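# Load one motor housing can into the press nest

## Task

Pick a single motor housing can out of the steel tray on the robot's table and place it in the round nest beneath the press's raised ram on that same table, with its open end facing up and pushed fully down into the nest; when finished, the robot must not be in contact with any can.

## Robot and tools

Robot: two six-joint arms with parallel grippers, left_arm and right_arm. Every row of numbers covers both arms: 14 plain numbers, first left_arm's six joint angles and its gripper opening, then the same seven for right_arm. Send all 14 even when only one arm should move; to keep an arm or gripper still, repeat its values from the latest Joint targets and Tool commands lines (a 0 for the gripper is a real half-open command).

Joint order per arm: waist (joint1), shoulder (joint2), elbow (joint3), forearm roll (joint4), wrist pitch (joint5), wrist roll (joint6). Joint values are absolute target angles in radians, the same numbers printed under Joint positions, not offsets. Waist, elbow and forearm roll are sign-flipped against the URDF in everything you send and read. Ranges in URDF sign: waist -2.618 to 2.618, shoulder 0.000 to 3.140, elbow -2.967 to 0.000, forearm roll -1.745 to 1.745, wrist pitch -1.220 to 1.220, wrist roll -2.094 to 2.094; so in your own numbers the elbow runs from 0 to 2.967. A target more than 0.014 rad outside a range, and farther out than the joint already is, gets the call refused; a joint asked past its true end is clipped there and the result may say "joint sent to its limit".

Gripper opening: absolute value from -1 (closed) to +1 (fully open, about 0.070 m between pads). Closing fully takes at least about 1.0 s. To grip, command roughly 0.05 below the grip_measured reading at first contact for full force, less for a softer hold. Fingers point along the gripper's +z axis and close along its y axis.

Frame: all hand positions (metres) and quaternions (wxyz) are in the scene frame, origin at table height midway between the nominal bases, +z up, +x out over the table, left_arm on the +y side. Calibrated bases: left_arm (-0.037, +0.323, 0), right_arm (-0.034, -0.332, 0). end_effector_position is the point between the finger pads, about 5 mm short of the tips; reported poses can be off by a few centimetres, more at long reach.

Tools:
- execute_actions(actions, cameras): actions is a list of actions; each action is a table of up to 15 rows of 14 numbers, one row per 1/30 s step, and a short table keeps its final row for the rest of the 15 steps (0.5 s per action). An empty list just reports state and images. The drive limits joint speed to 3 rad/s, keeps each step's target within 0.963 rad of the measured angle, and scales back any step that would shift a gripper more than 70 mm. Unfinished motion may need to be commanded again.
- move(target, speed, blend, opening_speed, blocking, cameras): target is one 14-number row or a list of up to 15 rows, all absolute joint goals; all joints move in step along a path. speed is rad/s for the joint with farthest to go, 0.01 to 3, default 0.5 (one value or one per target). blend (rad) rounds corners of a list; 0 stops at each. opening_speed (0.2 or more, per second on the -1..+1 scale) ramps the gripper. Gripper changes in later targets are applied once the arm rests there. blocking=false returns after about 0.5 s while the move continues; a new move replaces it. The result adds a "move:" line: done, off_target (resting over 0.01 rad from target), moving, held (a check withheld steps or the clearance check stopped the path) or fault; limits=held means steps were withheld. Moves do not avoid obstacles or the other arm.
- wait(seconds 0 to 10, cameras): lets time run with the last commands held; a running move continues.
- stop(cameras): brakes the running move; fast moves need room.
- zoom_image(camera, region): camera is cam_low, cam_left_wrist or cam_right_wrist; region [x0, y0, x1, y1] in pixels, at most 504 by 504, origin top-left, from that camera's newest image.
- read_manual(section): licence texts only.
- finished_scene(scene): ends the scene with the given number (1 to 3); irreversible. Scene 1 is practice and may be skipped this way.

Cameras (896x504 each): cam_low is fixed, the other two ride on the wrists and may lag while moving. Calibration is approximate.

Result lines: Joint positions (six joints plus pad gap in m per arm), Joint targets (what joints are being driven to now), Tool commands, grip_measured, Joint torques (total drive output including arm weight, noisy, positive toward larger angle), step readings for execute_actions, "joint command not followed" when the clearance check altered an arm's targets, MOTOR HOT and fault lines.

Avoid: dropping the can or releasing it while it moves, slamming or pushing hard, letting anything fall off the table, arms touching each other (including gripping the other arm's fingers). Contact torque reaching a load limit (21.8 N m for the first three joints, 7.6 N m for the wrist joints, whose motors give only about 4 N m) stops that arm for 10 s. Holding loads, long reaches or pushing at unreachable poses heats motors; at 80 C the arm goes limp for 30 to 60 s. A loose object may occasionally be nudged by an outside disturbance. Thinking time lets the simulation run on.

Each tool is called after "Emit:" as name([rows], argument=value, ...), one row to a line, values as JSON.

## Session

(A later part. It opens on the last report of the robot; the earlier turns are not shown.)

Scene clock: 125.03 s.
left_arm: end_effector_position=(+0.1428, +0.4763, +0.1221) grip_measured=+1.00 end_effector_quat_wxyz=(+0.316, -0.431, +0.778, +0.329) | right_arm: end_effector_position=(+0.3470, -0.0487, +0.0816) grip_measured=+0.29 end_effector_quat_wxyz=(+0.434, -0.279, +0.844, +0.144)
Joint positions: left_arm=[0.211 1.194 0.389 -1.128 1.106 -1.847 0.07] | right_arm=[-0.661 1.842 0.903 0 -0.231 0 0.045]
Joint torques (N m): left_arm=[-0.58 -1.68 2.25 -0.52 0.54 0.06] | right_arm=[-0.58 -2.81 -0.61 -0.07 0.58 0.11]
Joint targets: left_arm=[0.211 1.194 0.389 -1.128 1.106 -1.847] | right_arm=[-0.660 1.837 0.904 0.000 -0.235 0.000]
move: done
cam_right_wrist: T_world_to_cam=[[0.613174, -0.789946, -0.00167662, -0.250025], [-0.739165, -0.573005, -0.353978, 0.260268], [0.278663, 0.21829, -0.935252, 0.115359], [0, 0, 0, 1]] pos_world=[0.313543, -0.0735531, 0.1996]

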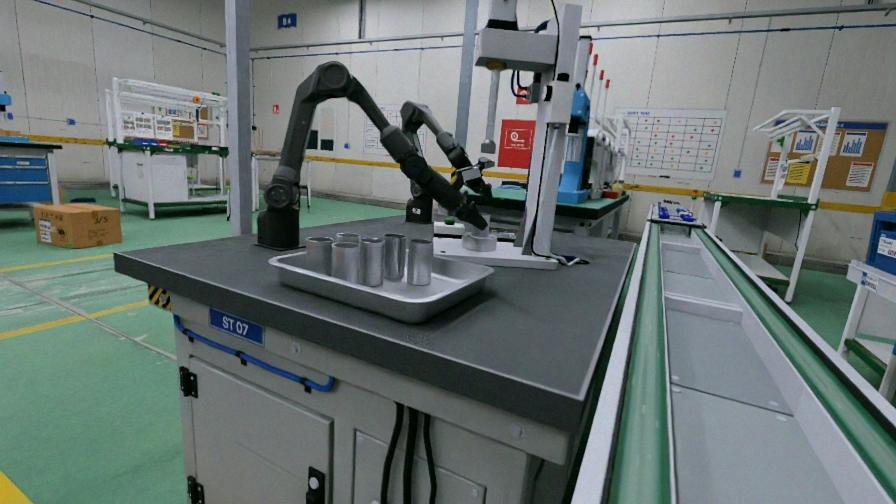

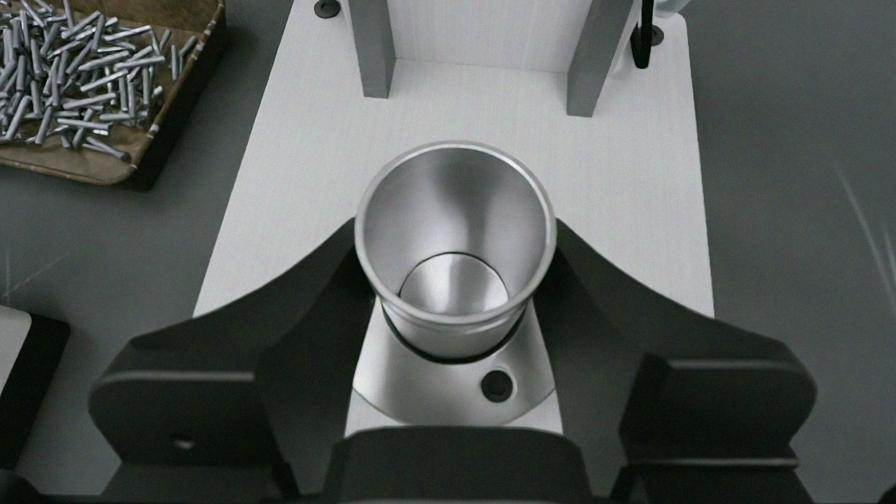

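Emit:
move(target=[0.211, 1.194, 0.389, -1.128, 1.106, -1.847, 1, -0.6605, 1.8661, 0.8848, 0, -0.2832, 0, 0.15], speed=0.05, cameras=["cam_low", "cam_right_wrist"])

Emit:
zoom_image(camera="cam_right_wrist", region=[248, 40, 648, 440])

Emit:
zoom_image(camera="cam_low", region=[450, 190, 520, 260])

Scene clock: 150.67 s.
left_arm: end_effector_position=(+0.1428, +0.4763, +0.1221) grip_measured=+1.00 end_effector_quat_wxyz=(+0.316, -0.431, +0.778, +0.329) | right_arm: end_effector_position=(+0.3488, -0.0474, +0.0766) grip_measured=+0.29 end_effector_quat_wxyz=(+0.443, -0.278, +0.840, +0.147)
Joint positions: left_arm=[0.211 1.194 0.389 -1.128 1.106 -1.847 0.07] | right_arm=[-0.661 1.864 0.89 0 -0.288 0 0.045]
Joint torques (N m): left_arm=[-0.51 -1.75 2.29 -0.54 0.55 0.04] | right_arm=[-1.07 2.61 -4.28 0.14 3.37 0.18]
Joint targets: left_arm=[0.211 1.194 0.389 -1.128 1.106 -1.847] | right_arm=[-0.661 1.866 0.885 0.000 -0.283 0.000]
move: done
cam_right_wrist: T_world_to_cam=[[0.613218, -0.789913, -0.00127368, -0.250159], [-0.732977, -0.568416, -0.373694, 0.260093], [0.294462, 0.23009, -0.927551, 0.104388], [0, 0, 0, 1]] pos_world=[0.313306, -0.073781, 0.193702]

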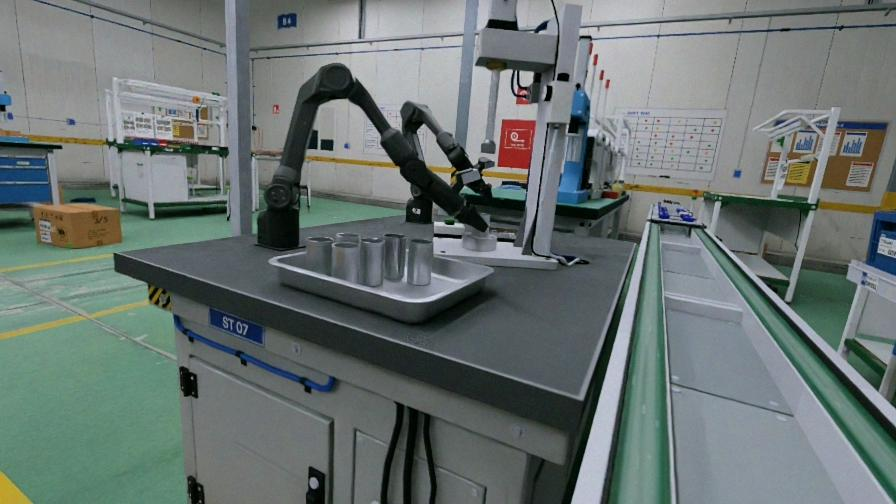

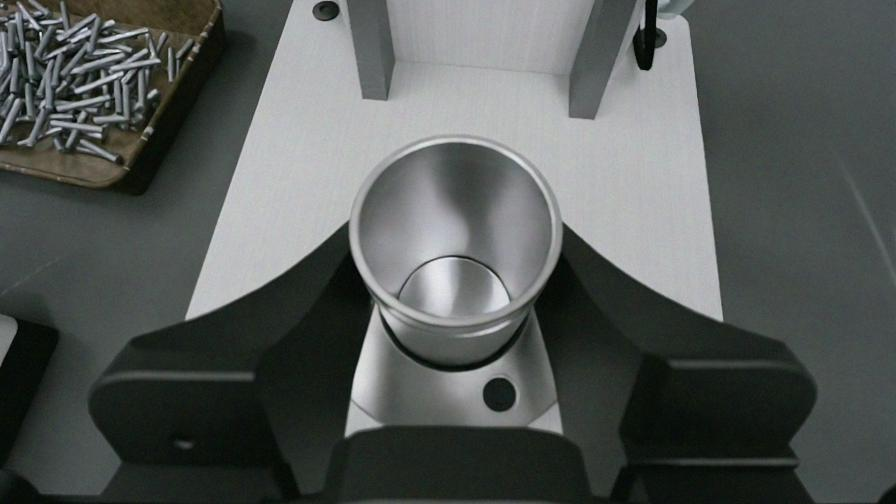

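Scaled by 1.260 (camera's finer frame: 1280x720).

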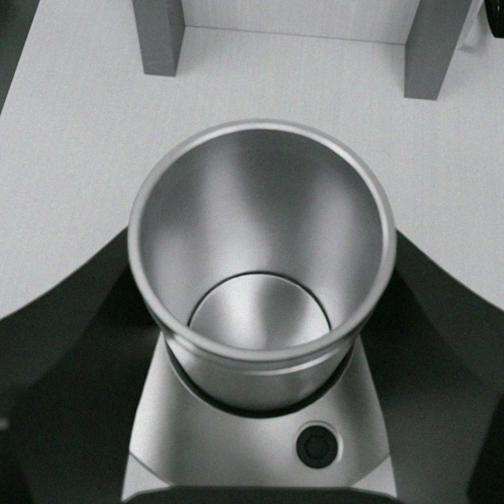

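Scaled by 7.200 (camera's finer frame: 1280x720).

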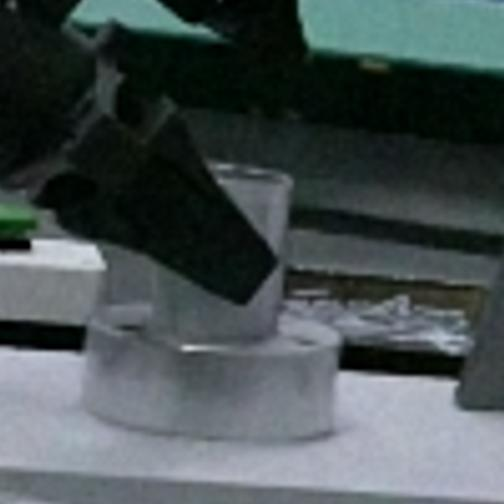

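Emit:
move(target=[0.211, 1.194, 0.389, -1.128, 1.106, -1.847, 1, -0.6605, 1.8661, 0.8848, 0, -0.2832, 0, 0.6], opening_speed=0.5, cameras=["cam_low", "cam_right_wrist"])

Emit:
zoom_image(camera="cam_right_wrist", region=[248, 40, 648, 440])

Emit:
zoom_image(camera="cam_low", region=[450, 190, 520, 260])

Scene clock: 158.17 s.
left_arm: end_effector_position=(+0.1428, +0.4763, +0.1221) grip_measured=+1.00 end_effector_quat_wxyz=(+0.316, -0.431, +0.778, +0.329) | right_arm: end_effector_position=(+0.3463, -0.0486, +0.0719) grip_measured=+0.60 end_effector_quat_wxyz=(+0.437, -0.279, +0.843, +0.145)
Joint positions: left_arm=[0.211 1.194 0.389 -1.128 1.106 -1.847 0.07] | right_arm=[-0.662 1.867 0.884 0 -0.283 0.001 0.056]
Joint torques (N m): left_arm=[-0.41 -1.83 2.33 -0.56 0.55 0.01] | right_arm=[-0.18 -5.73 3.96 0.15 -1.4 0.08]
Motor temperatures (°C): left_arm=[26 32 29 30 34 35] | right_arm=[35 32 30 35 37 30]
Joint targets: left_arm=[0.211 1.194 0.389 -1.128 1.106 -1.847] | right_arm=[-0.660 1.866 0.885 0.000 -0.283 0.000]
move: done
cam_right_wrist: T_world_to_cam=[[0.613546, -0.789655, -0.00237124, -0.249665], [-0.737102, -0.571631, -0.360443, 0.256224], [0.28327, 0.222896, -0.932778, 0.104889], [0, 0, 0, 1]] pos_world=[0.312332, -0.0740635, 0.1896]

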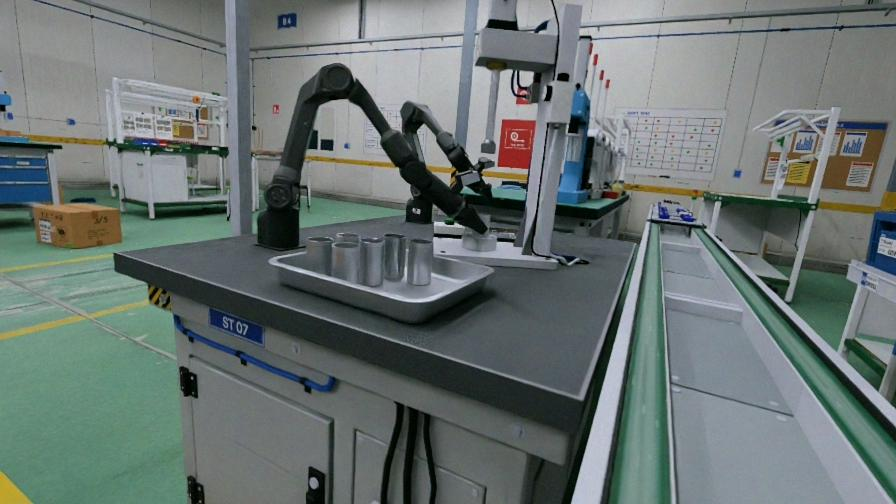

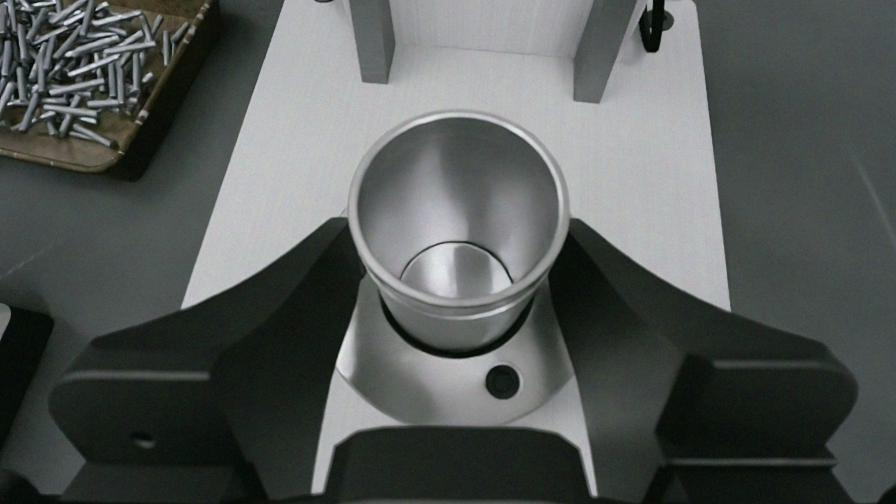

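Scaled by 1.260 (camera's finer frame: 1280x720).

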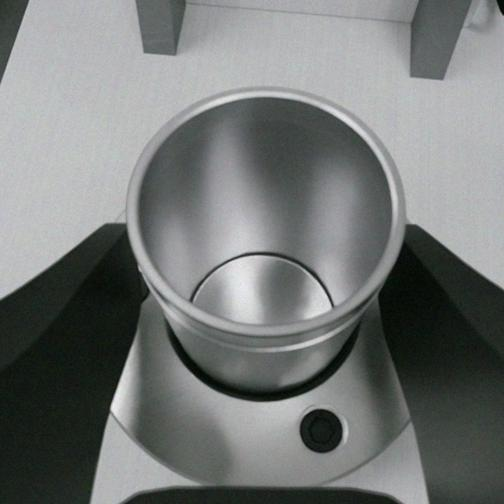

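Scaled by 7.200 (camera's finer frame: 1280x720).

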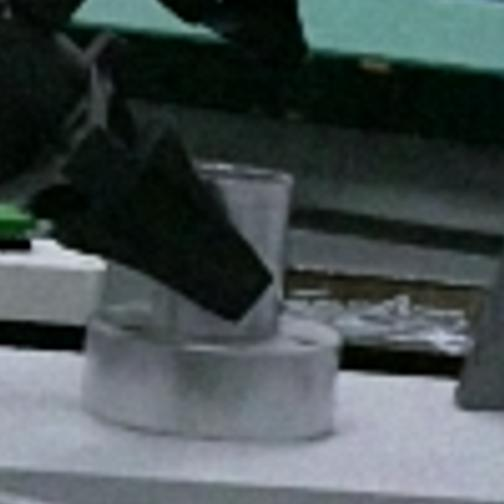

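Emit:
move([
  [0.211, 1.194, 0.389, -1.128, 1.106, -1.847, 1, -0.662, 1.4436, 0.5286, 0, -0.2169, 0, 0.6],
], speed=0.4, cameras=["cam_low", "cam_right_wrist"])

Emit:
zoom_image(camera="cam_right_wrist", region=[248, 0, 648, 400])

Emit:
zoom_image(camera="cam_low", region=[450, 190, 520, 260])

Scene clock: 163.53 s.
left_arm: end_effector_position=(+0.1428, +0.4763, +0.1221) grip_measured=+1.00 end_effector_quat_wxyz=(+0.316, -0.431, +0.778, +0.329) | right_arm: end_effector_position=(+0.2619, -0.1114, +0.1105) grip_measured=+0.60 end_effector_quat_wxyz=(+0.438, -0.279, +0.842, +0.145)
Joint positions: left_arm=[0.211 1.194 0.389 -1.128 1.106 -1.847 0.07] | right_arm=[-0.662 1.443 0.526 0 -0.217 0.001 0.056]
Joint torques (N m): left_arm=[-0.36 -1.88 2.36 -0.57 0.55 -0.01] | right_arm=[-0.92 -1.99 3.98 0.09 -1.28 0.1]
Joint targets: left_arm=[0.211 1.194 0.389 -1.128 1.106 -1.847] | right_arm=[-0.662 1.444 0.529 0.000 -0.217 0.000]
move: done
cam_right_wrist: T_world_to_cam=[[0.613516, -0.789679, -0.00240683, -0.247326], [-0.736742, -0.571285, -0.361725, 0.172041], [0.284271, 0.223697, -0.932282, 0.178556], [0, 0, 0, 1]] pos_world=[0.22773, -0.136965, 0.228101]

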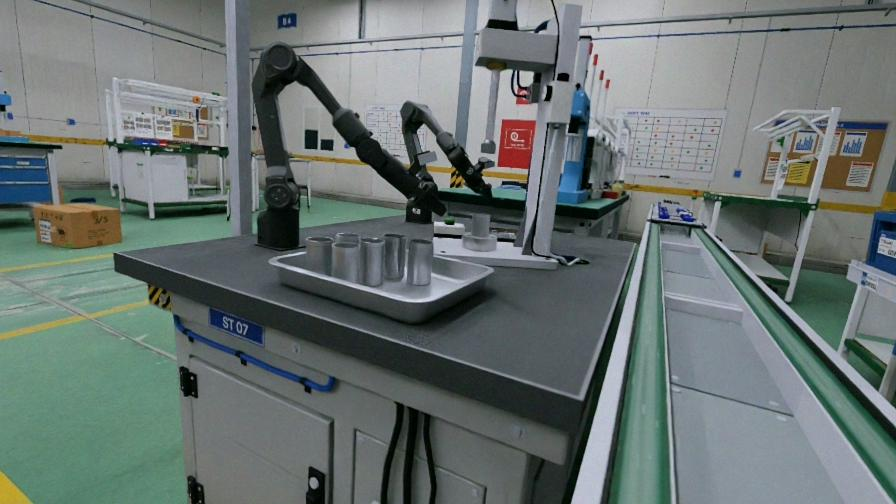

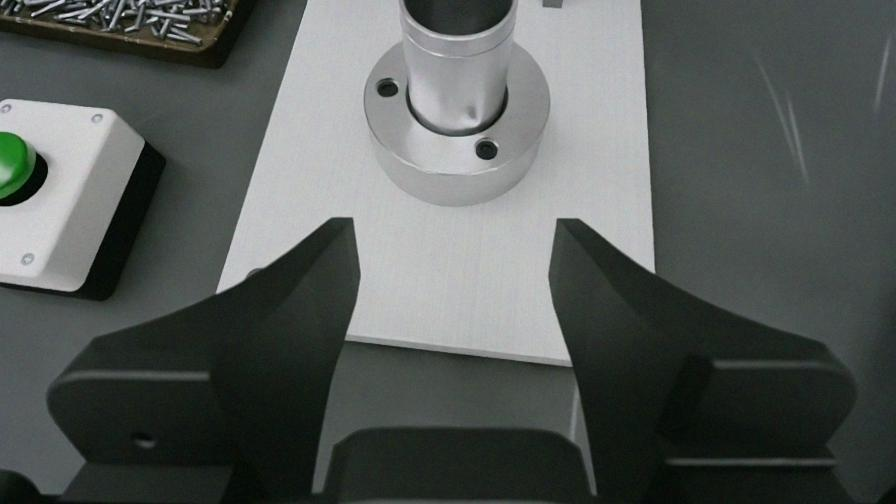

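Scaled by 1.260 (camera's finer frame: 1280x720).

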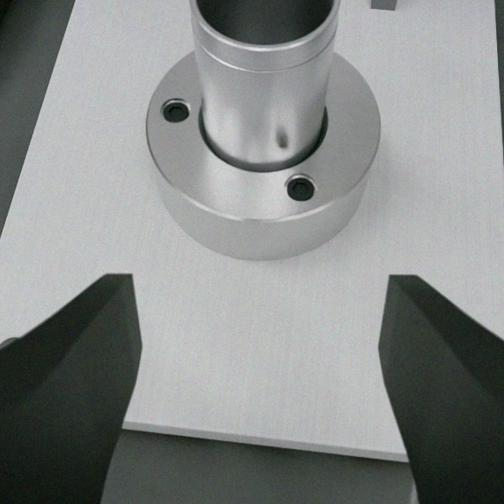

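Scaled by 7.200 (camera's finer frame: 1280x720).

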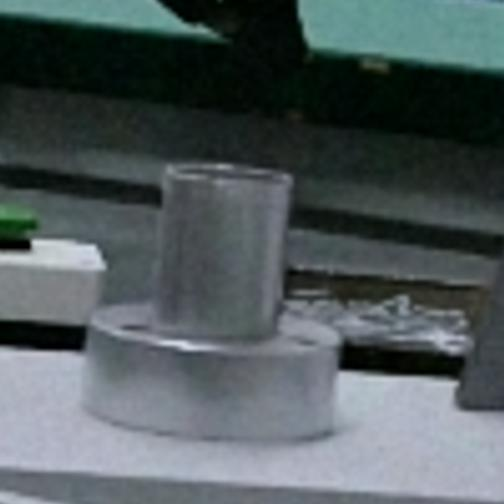

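Emit:
move(target=[0.211, 1.194, 0.389, -1.128, 1.106, -1.847, 1, -0.6605, 1.8661, 0.8848, 0, -0.2832, 0, 0.6], speed=0.4, cameras=["cam_right_wrist"])

Emit:
move(target=[0.211, 1.194, 0.389, -1.128, 1.106, -1.847, 1, -0.6605, 1.8661, 0.8848, 0, -0.2832, 0, 0.2], opening_speed=0.4, cameras=["cam_right_wrist"])

Scene clock: 174.07 s.
left_arm: end_effector_position=(+0.1428, +0.4763, +0.1221) grip_measured=+1.00 end_effector_quat_wxyz=(+0.316, -0.431, +0.778, +0.329) | right_arm: end_effector_position=(+0.3473, -0.0484, +0.0729) grip_measured=+0.60 end_effector_quat_wxyz=(+0.438, -0.278, +0.842, +0.145)
Joint positions: left_arm=[0.211 1.194 0.389 -1.128 1.106 -1.847 0.07] | right_arm=[-0.661 1.867 0.887 0 -0.283 0.001 0.056]
Joint torques (N m): left_arm=[-0.3 -1.94 2.39 -0.58 0.54 -0.02] | right_arm=[-0.13 -5.52 2.4 0 -1.28 0.13]
Joint targets: left_arm=[0.211 1.194 0.389 -1.128 1.106 -1.847] | right_arm=[-0.661 1.866 0.885 0.000 -0.283 0.000]
move: done
cam_right_wrist: T_world_to_cam=[[0.61288, -0.790173, -0.0022875, -0.249938], [-0.73677, -0.570408, -0.363049, 0.257541], [0.285567, 0.224191, -0.931767, 0.104718], [0, 0, 0, 1]] pos_world=[0.313027, -0.0740674, 0.190501]

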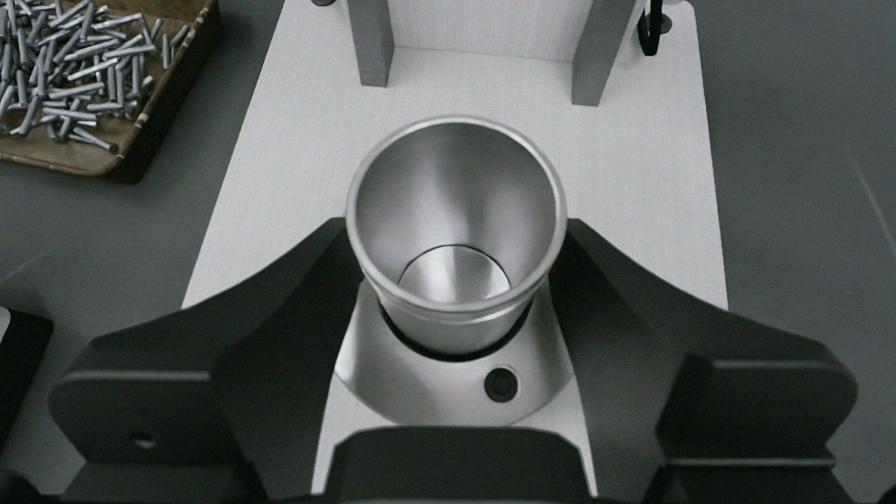

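Scene clock: 175.27 s.
left_arm: end_effector_position=(+0.1428, +0.4763, +0.1221) grip_measured=+1.00 end_effector_quat_wxyz=(+0.316, -0.431, +0.778, +0.329) | right_arm: end_effector_position=(+0.3471, -0.0486, +0.0730) grip_measured=+0.29 end_effector_quat_wxyz=(+0.438, -0.278, +0.842, +0.145)
Joint positions: left_arm=[0.211 1.194 0.389 -1.128 1.106 -1.847 0.07] | right_arm=[-0.661 1.867 0.886 0 -0.283 0.001 0.045]
Joint torques (N m): left_arm=[-0.28 -1.95 2.4 -0.58 0.54 -0.03] | right_arm=[-0.24 -5.48 2.29 -0.01 -0.95 0.14]
Joint targets: left_arm=[0.211 1.194 0.389 -1.128 1.106 -1.847] | right_arm=[-0.660 1.866 0.885 0.000 -0.283 0.000]
move: done
cam_right_wrist: T_world_to_cam=[[0.61288, -0.790173, -0.0022875, -0.249894], [-0.73677, -0.570408, -0.363049, 0.257373], [0.285567, 0.224191, -0.931767, 0.10489], [0, 0, 0, 1]] pos_world=[0.312827, -0.0741674, 0.190601]

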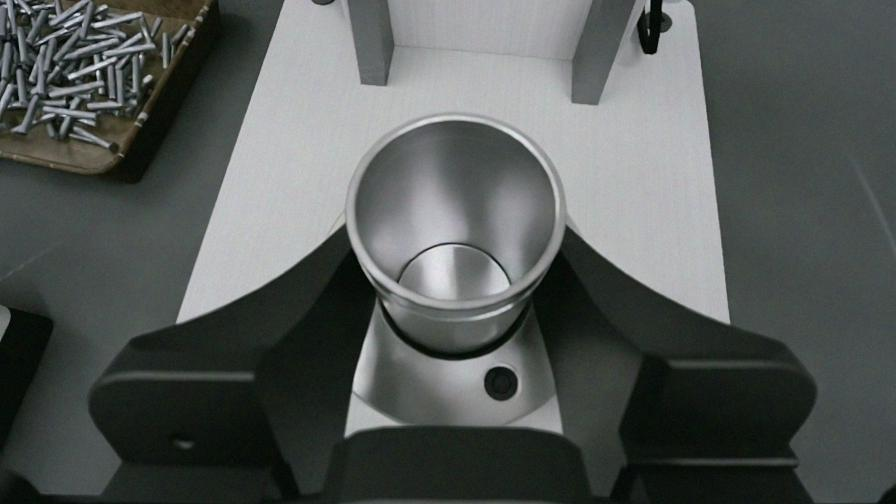

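Emit:
move([
  [0.211, 1.194, 0.389, -1.128, 1.106, -1.847, 1, -0.6605, 1.8766, 0.8797, 0, -0.2987, 0, 0.2],
  [0.211, 1.194, 0.389, -1.128, 1.106, -1.847, 1, -0.6545, 1.8766, 0.8797, 0, -0.2987, 0, 0.2],
  [0.211, 1.194, 0.389, -1.128, 1.106, -1.847, 1, -0.6665, 1.8766, 0.8797, 0, -0.2987, 0, 0.2],
  [0.211, 1.194, 0.389, -1.128, 1.106, -1.847, 1, -0.6605, 1.8766, 0.8797, 0, -0.2987, 0, 0.2],
], speed=0.03, cameras=["cam_low", "cam_right_wrist"])

Emit:
zoom_image(camera="cam_right_wrist", region=[248, 40, 648, 440])

Emit:
zoom_image(camera="cam_low", region=[450, 190, 520, 260])

Scene clock: 180.03 s.
left_arm: end_effector_position=(+0.1428, +0.4763, +0.1221) grip_measured=+1.00 end_effector_quat_wxyz=(+0.316, -0.431, +0.778, +0.329) | right_arm: end_effector_position=(+0.3474, -0.0485, +0.0702) grip_measured=+0.29 end_effector_quat_wxyz=(+0.440, -0.278, +0.842, +0.146)
Joint positions: left_arm=[0.211 1.194 0.389 -1.128 1.106 -1.847 0.07] | right_arm=[-0.661 1.876 0.881 -0.001 -0.301 0.001 0.045]
Joint torques (N m): left_arm=[-0.22 -2.01 2.42 -0.6 0.53 -0.05] | right_arm=[-1.47 2.52 -1.93 0.27 2.8 0.18]
Joint targets: left_arm=[0.211 1.194 0.389 -1.128 1.106 -1.847] | right_arm=[-0.661 1.877 0.880 0.000 -0.299 0.000]
move: done
cam_right_wrist: T_world_to_cam=[[0.612245, -0.790663, -0.00284479, -0.249733], [-0.736281, -0.568816, -0.366523, 0.256706], [0.288178, 0.226496, -0.930405, 0.101271], [0, 0, 0, 1]] pos_world=[0.312721, -0.0743737, 0.187601]

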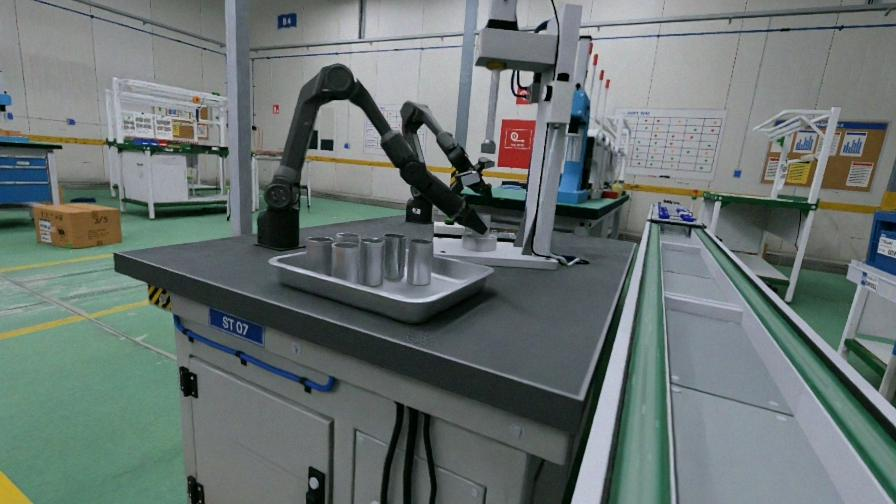

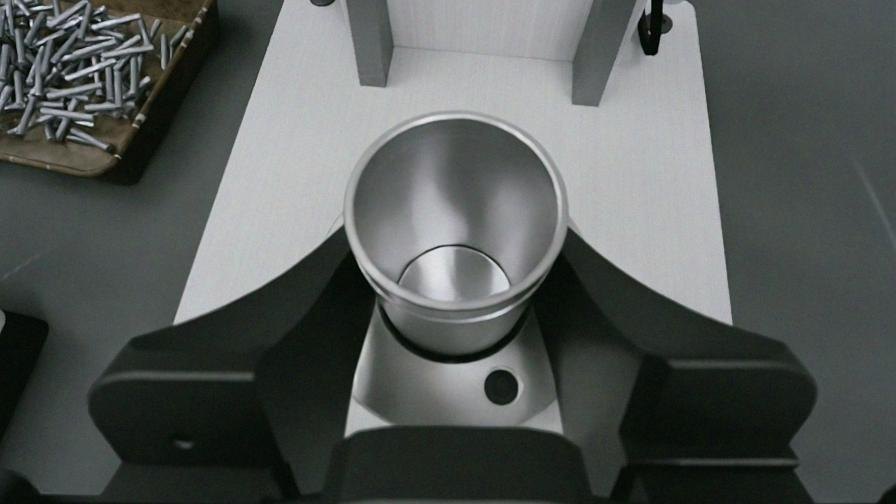

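Scaled by 1.260 (camera's finer frame: 1280x720).

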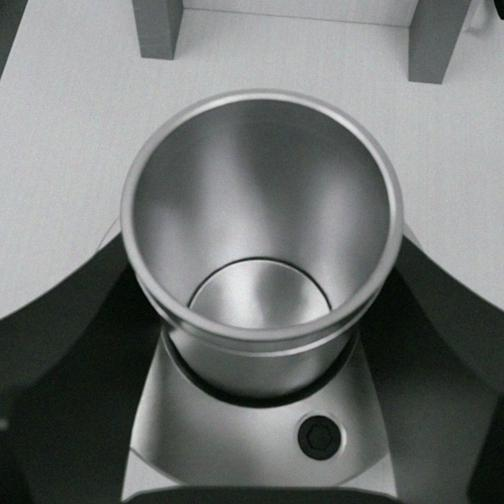

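Scaled by 7.200 (camera's finer frame: 1280x720).

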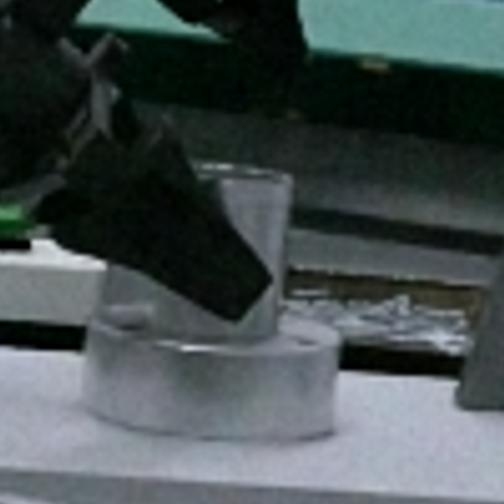

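Emit:
move([
  [0.211, 1.194, 0.389, -1.128, 1.106, -1.847, 1, -0.6605, 1.8661, 0.8848, 0, -0.2832, 0, 0.6],
  [0.211, 1.194, 0.389, -1.128, 1.106, -1.847, 1, -0.662, 1.4436, 0.5286, 0, -0.2169, 0, 0.6],
], speed=[0.05, 0.5], cameras=["cam_right_wrist"])

Scene clock: 183.33 s.
left_arm: end_effector_position=(+0.1428, +0.4763, +0.1221) grip_measured=+1.00 end_effector_quat_wxyz=(+0.316, -0.431, +0.778, +0.329) | right_arm: end_effector_position=(+0.2619, -0.1114, +0.1104) grip_measured=+0.60 end_effector_quat_wxyz=(+0.438, -0.279, +0.842, +0.145)
Joint positions: left_arm=[0.211 1.194 0.389 -1.128 1.106 -1.847 0.07] | right_arm=[-0.662 1.443 0.526 0 -0.217 0 0.056]
Joint torques (N m): left_arm=[-0.18 -2.05 2.44 -0.6 0.52 -0.04] | right_arm=[-0.5 -2.2 3.95 -0.15 -1.31 0.22]
Joint targets: left_arm=[0.211 1.194 0.389 -1.128 1.106 -1.847] | right_arm=[-0.662 1.444 0.529 0.000 -0.217 0.000]
move: done
cam_right_wrist: T_world_to_cam=[[0.614002, -0.789303, -0.0016154, -0.247564], [-0.736263, -0.572003, -0.361566, 0.171798], [0.284461, 0.223192, -0.932345, 0.178458], [0, 0, 0, 1]] pos_world=[0.227729, -0.136964, 0.228101]

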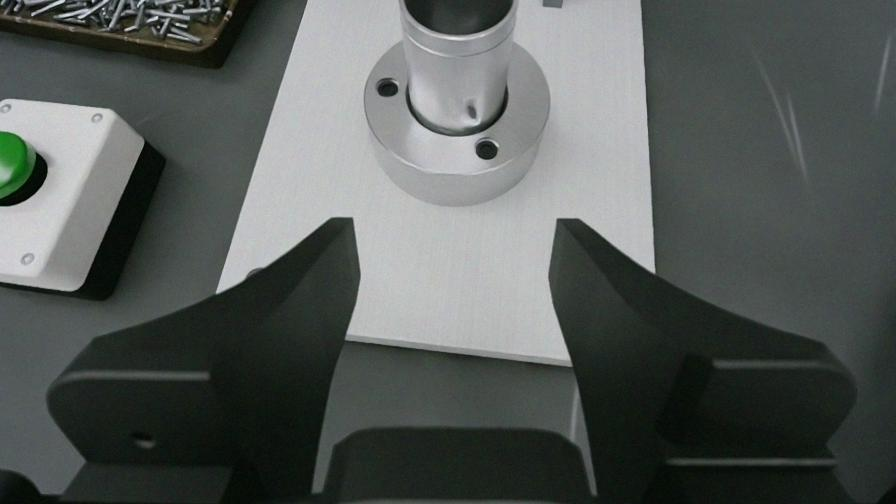

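Emit:
finished_scene(scene=1)

The scene is finished: the task was done.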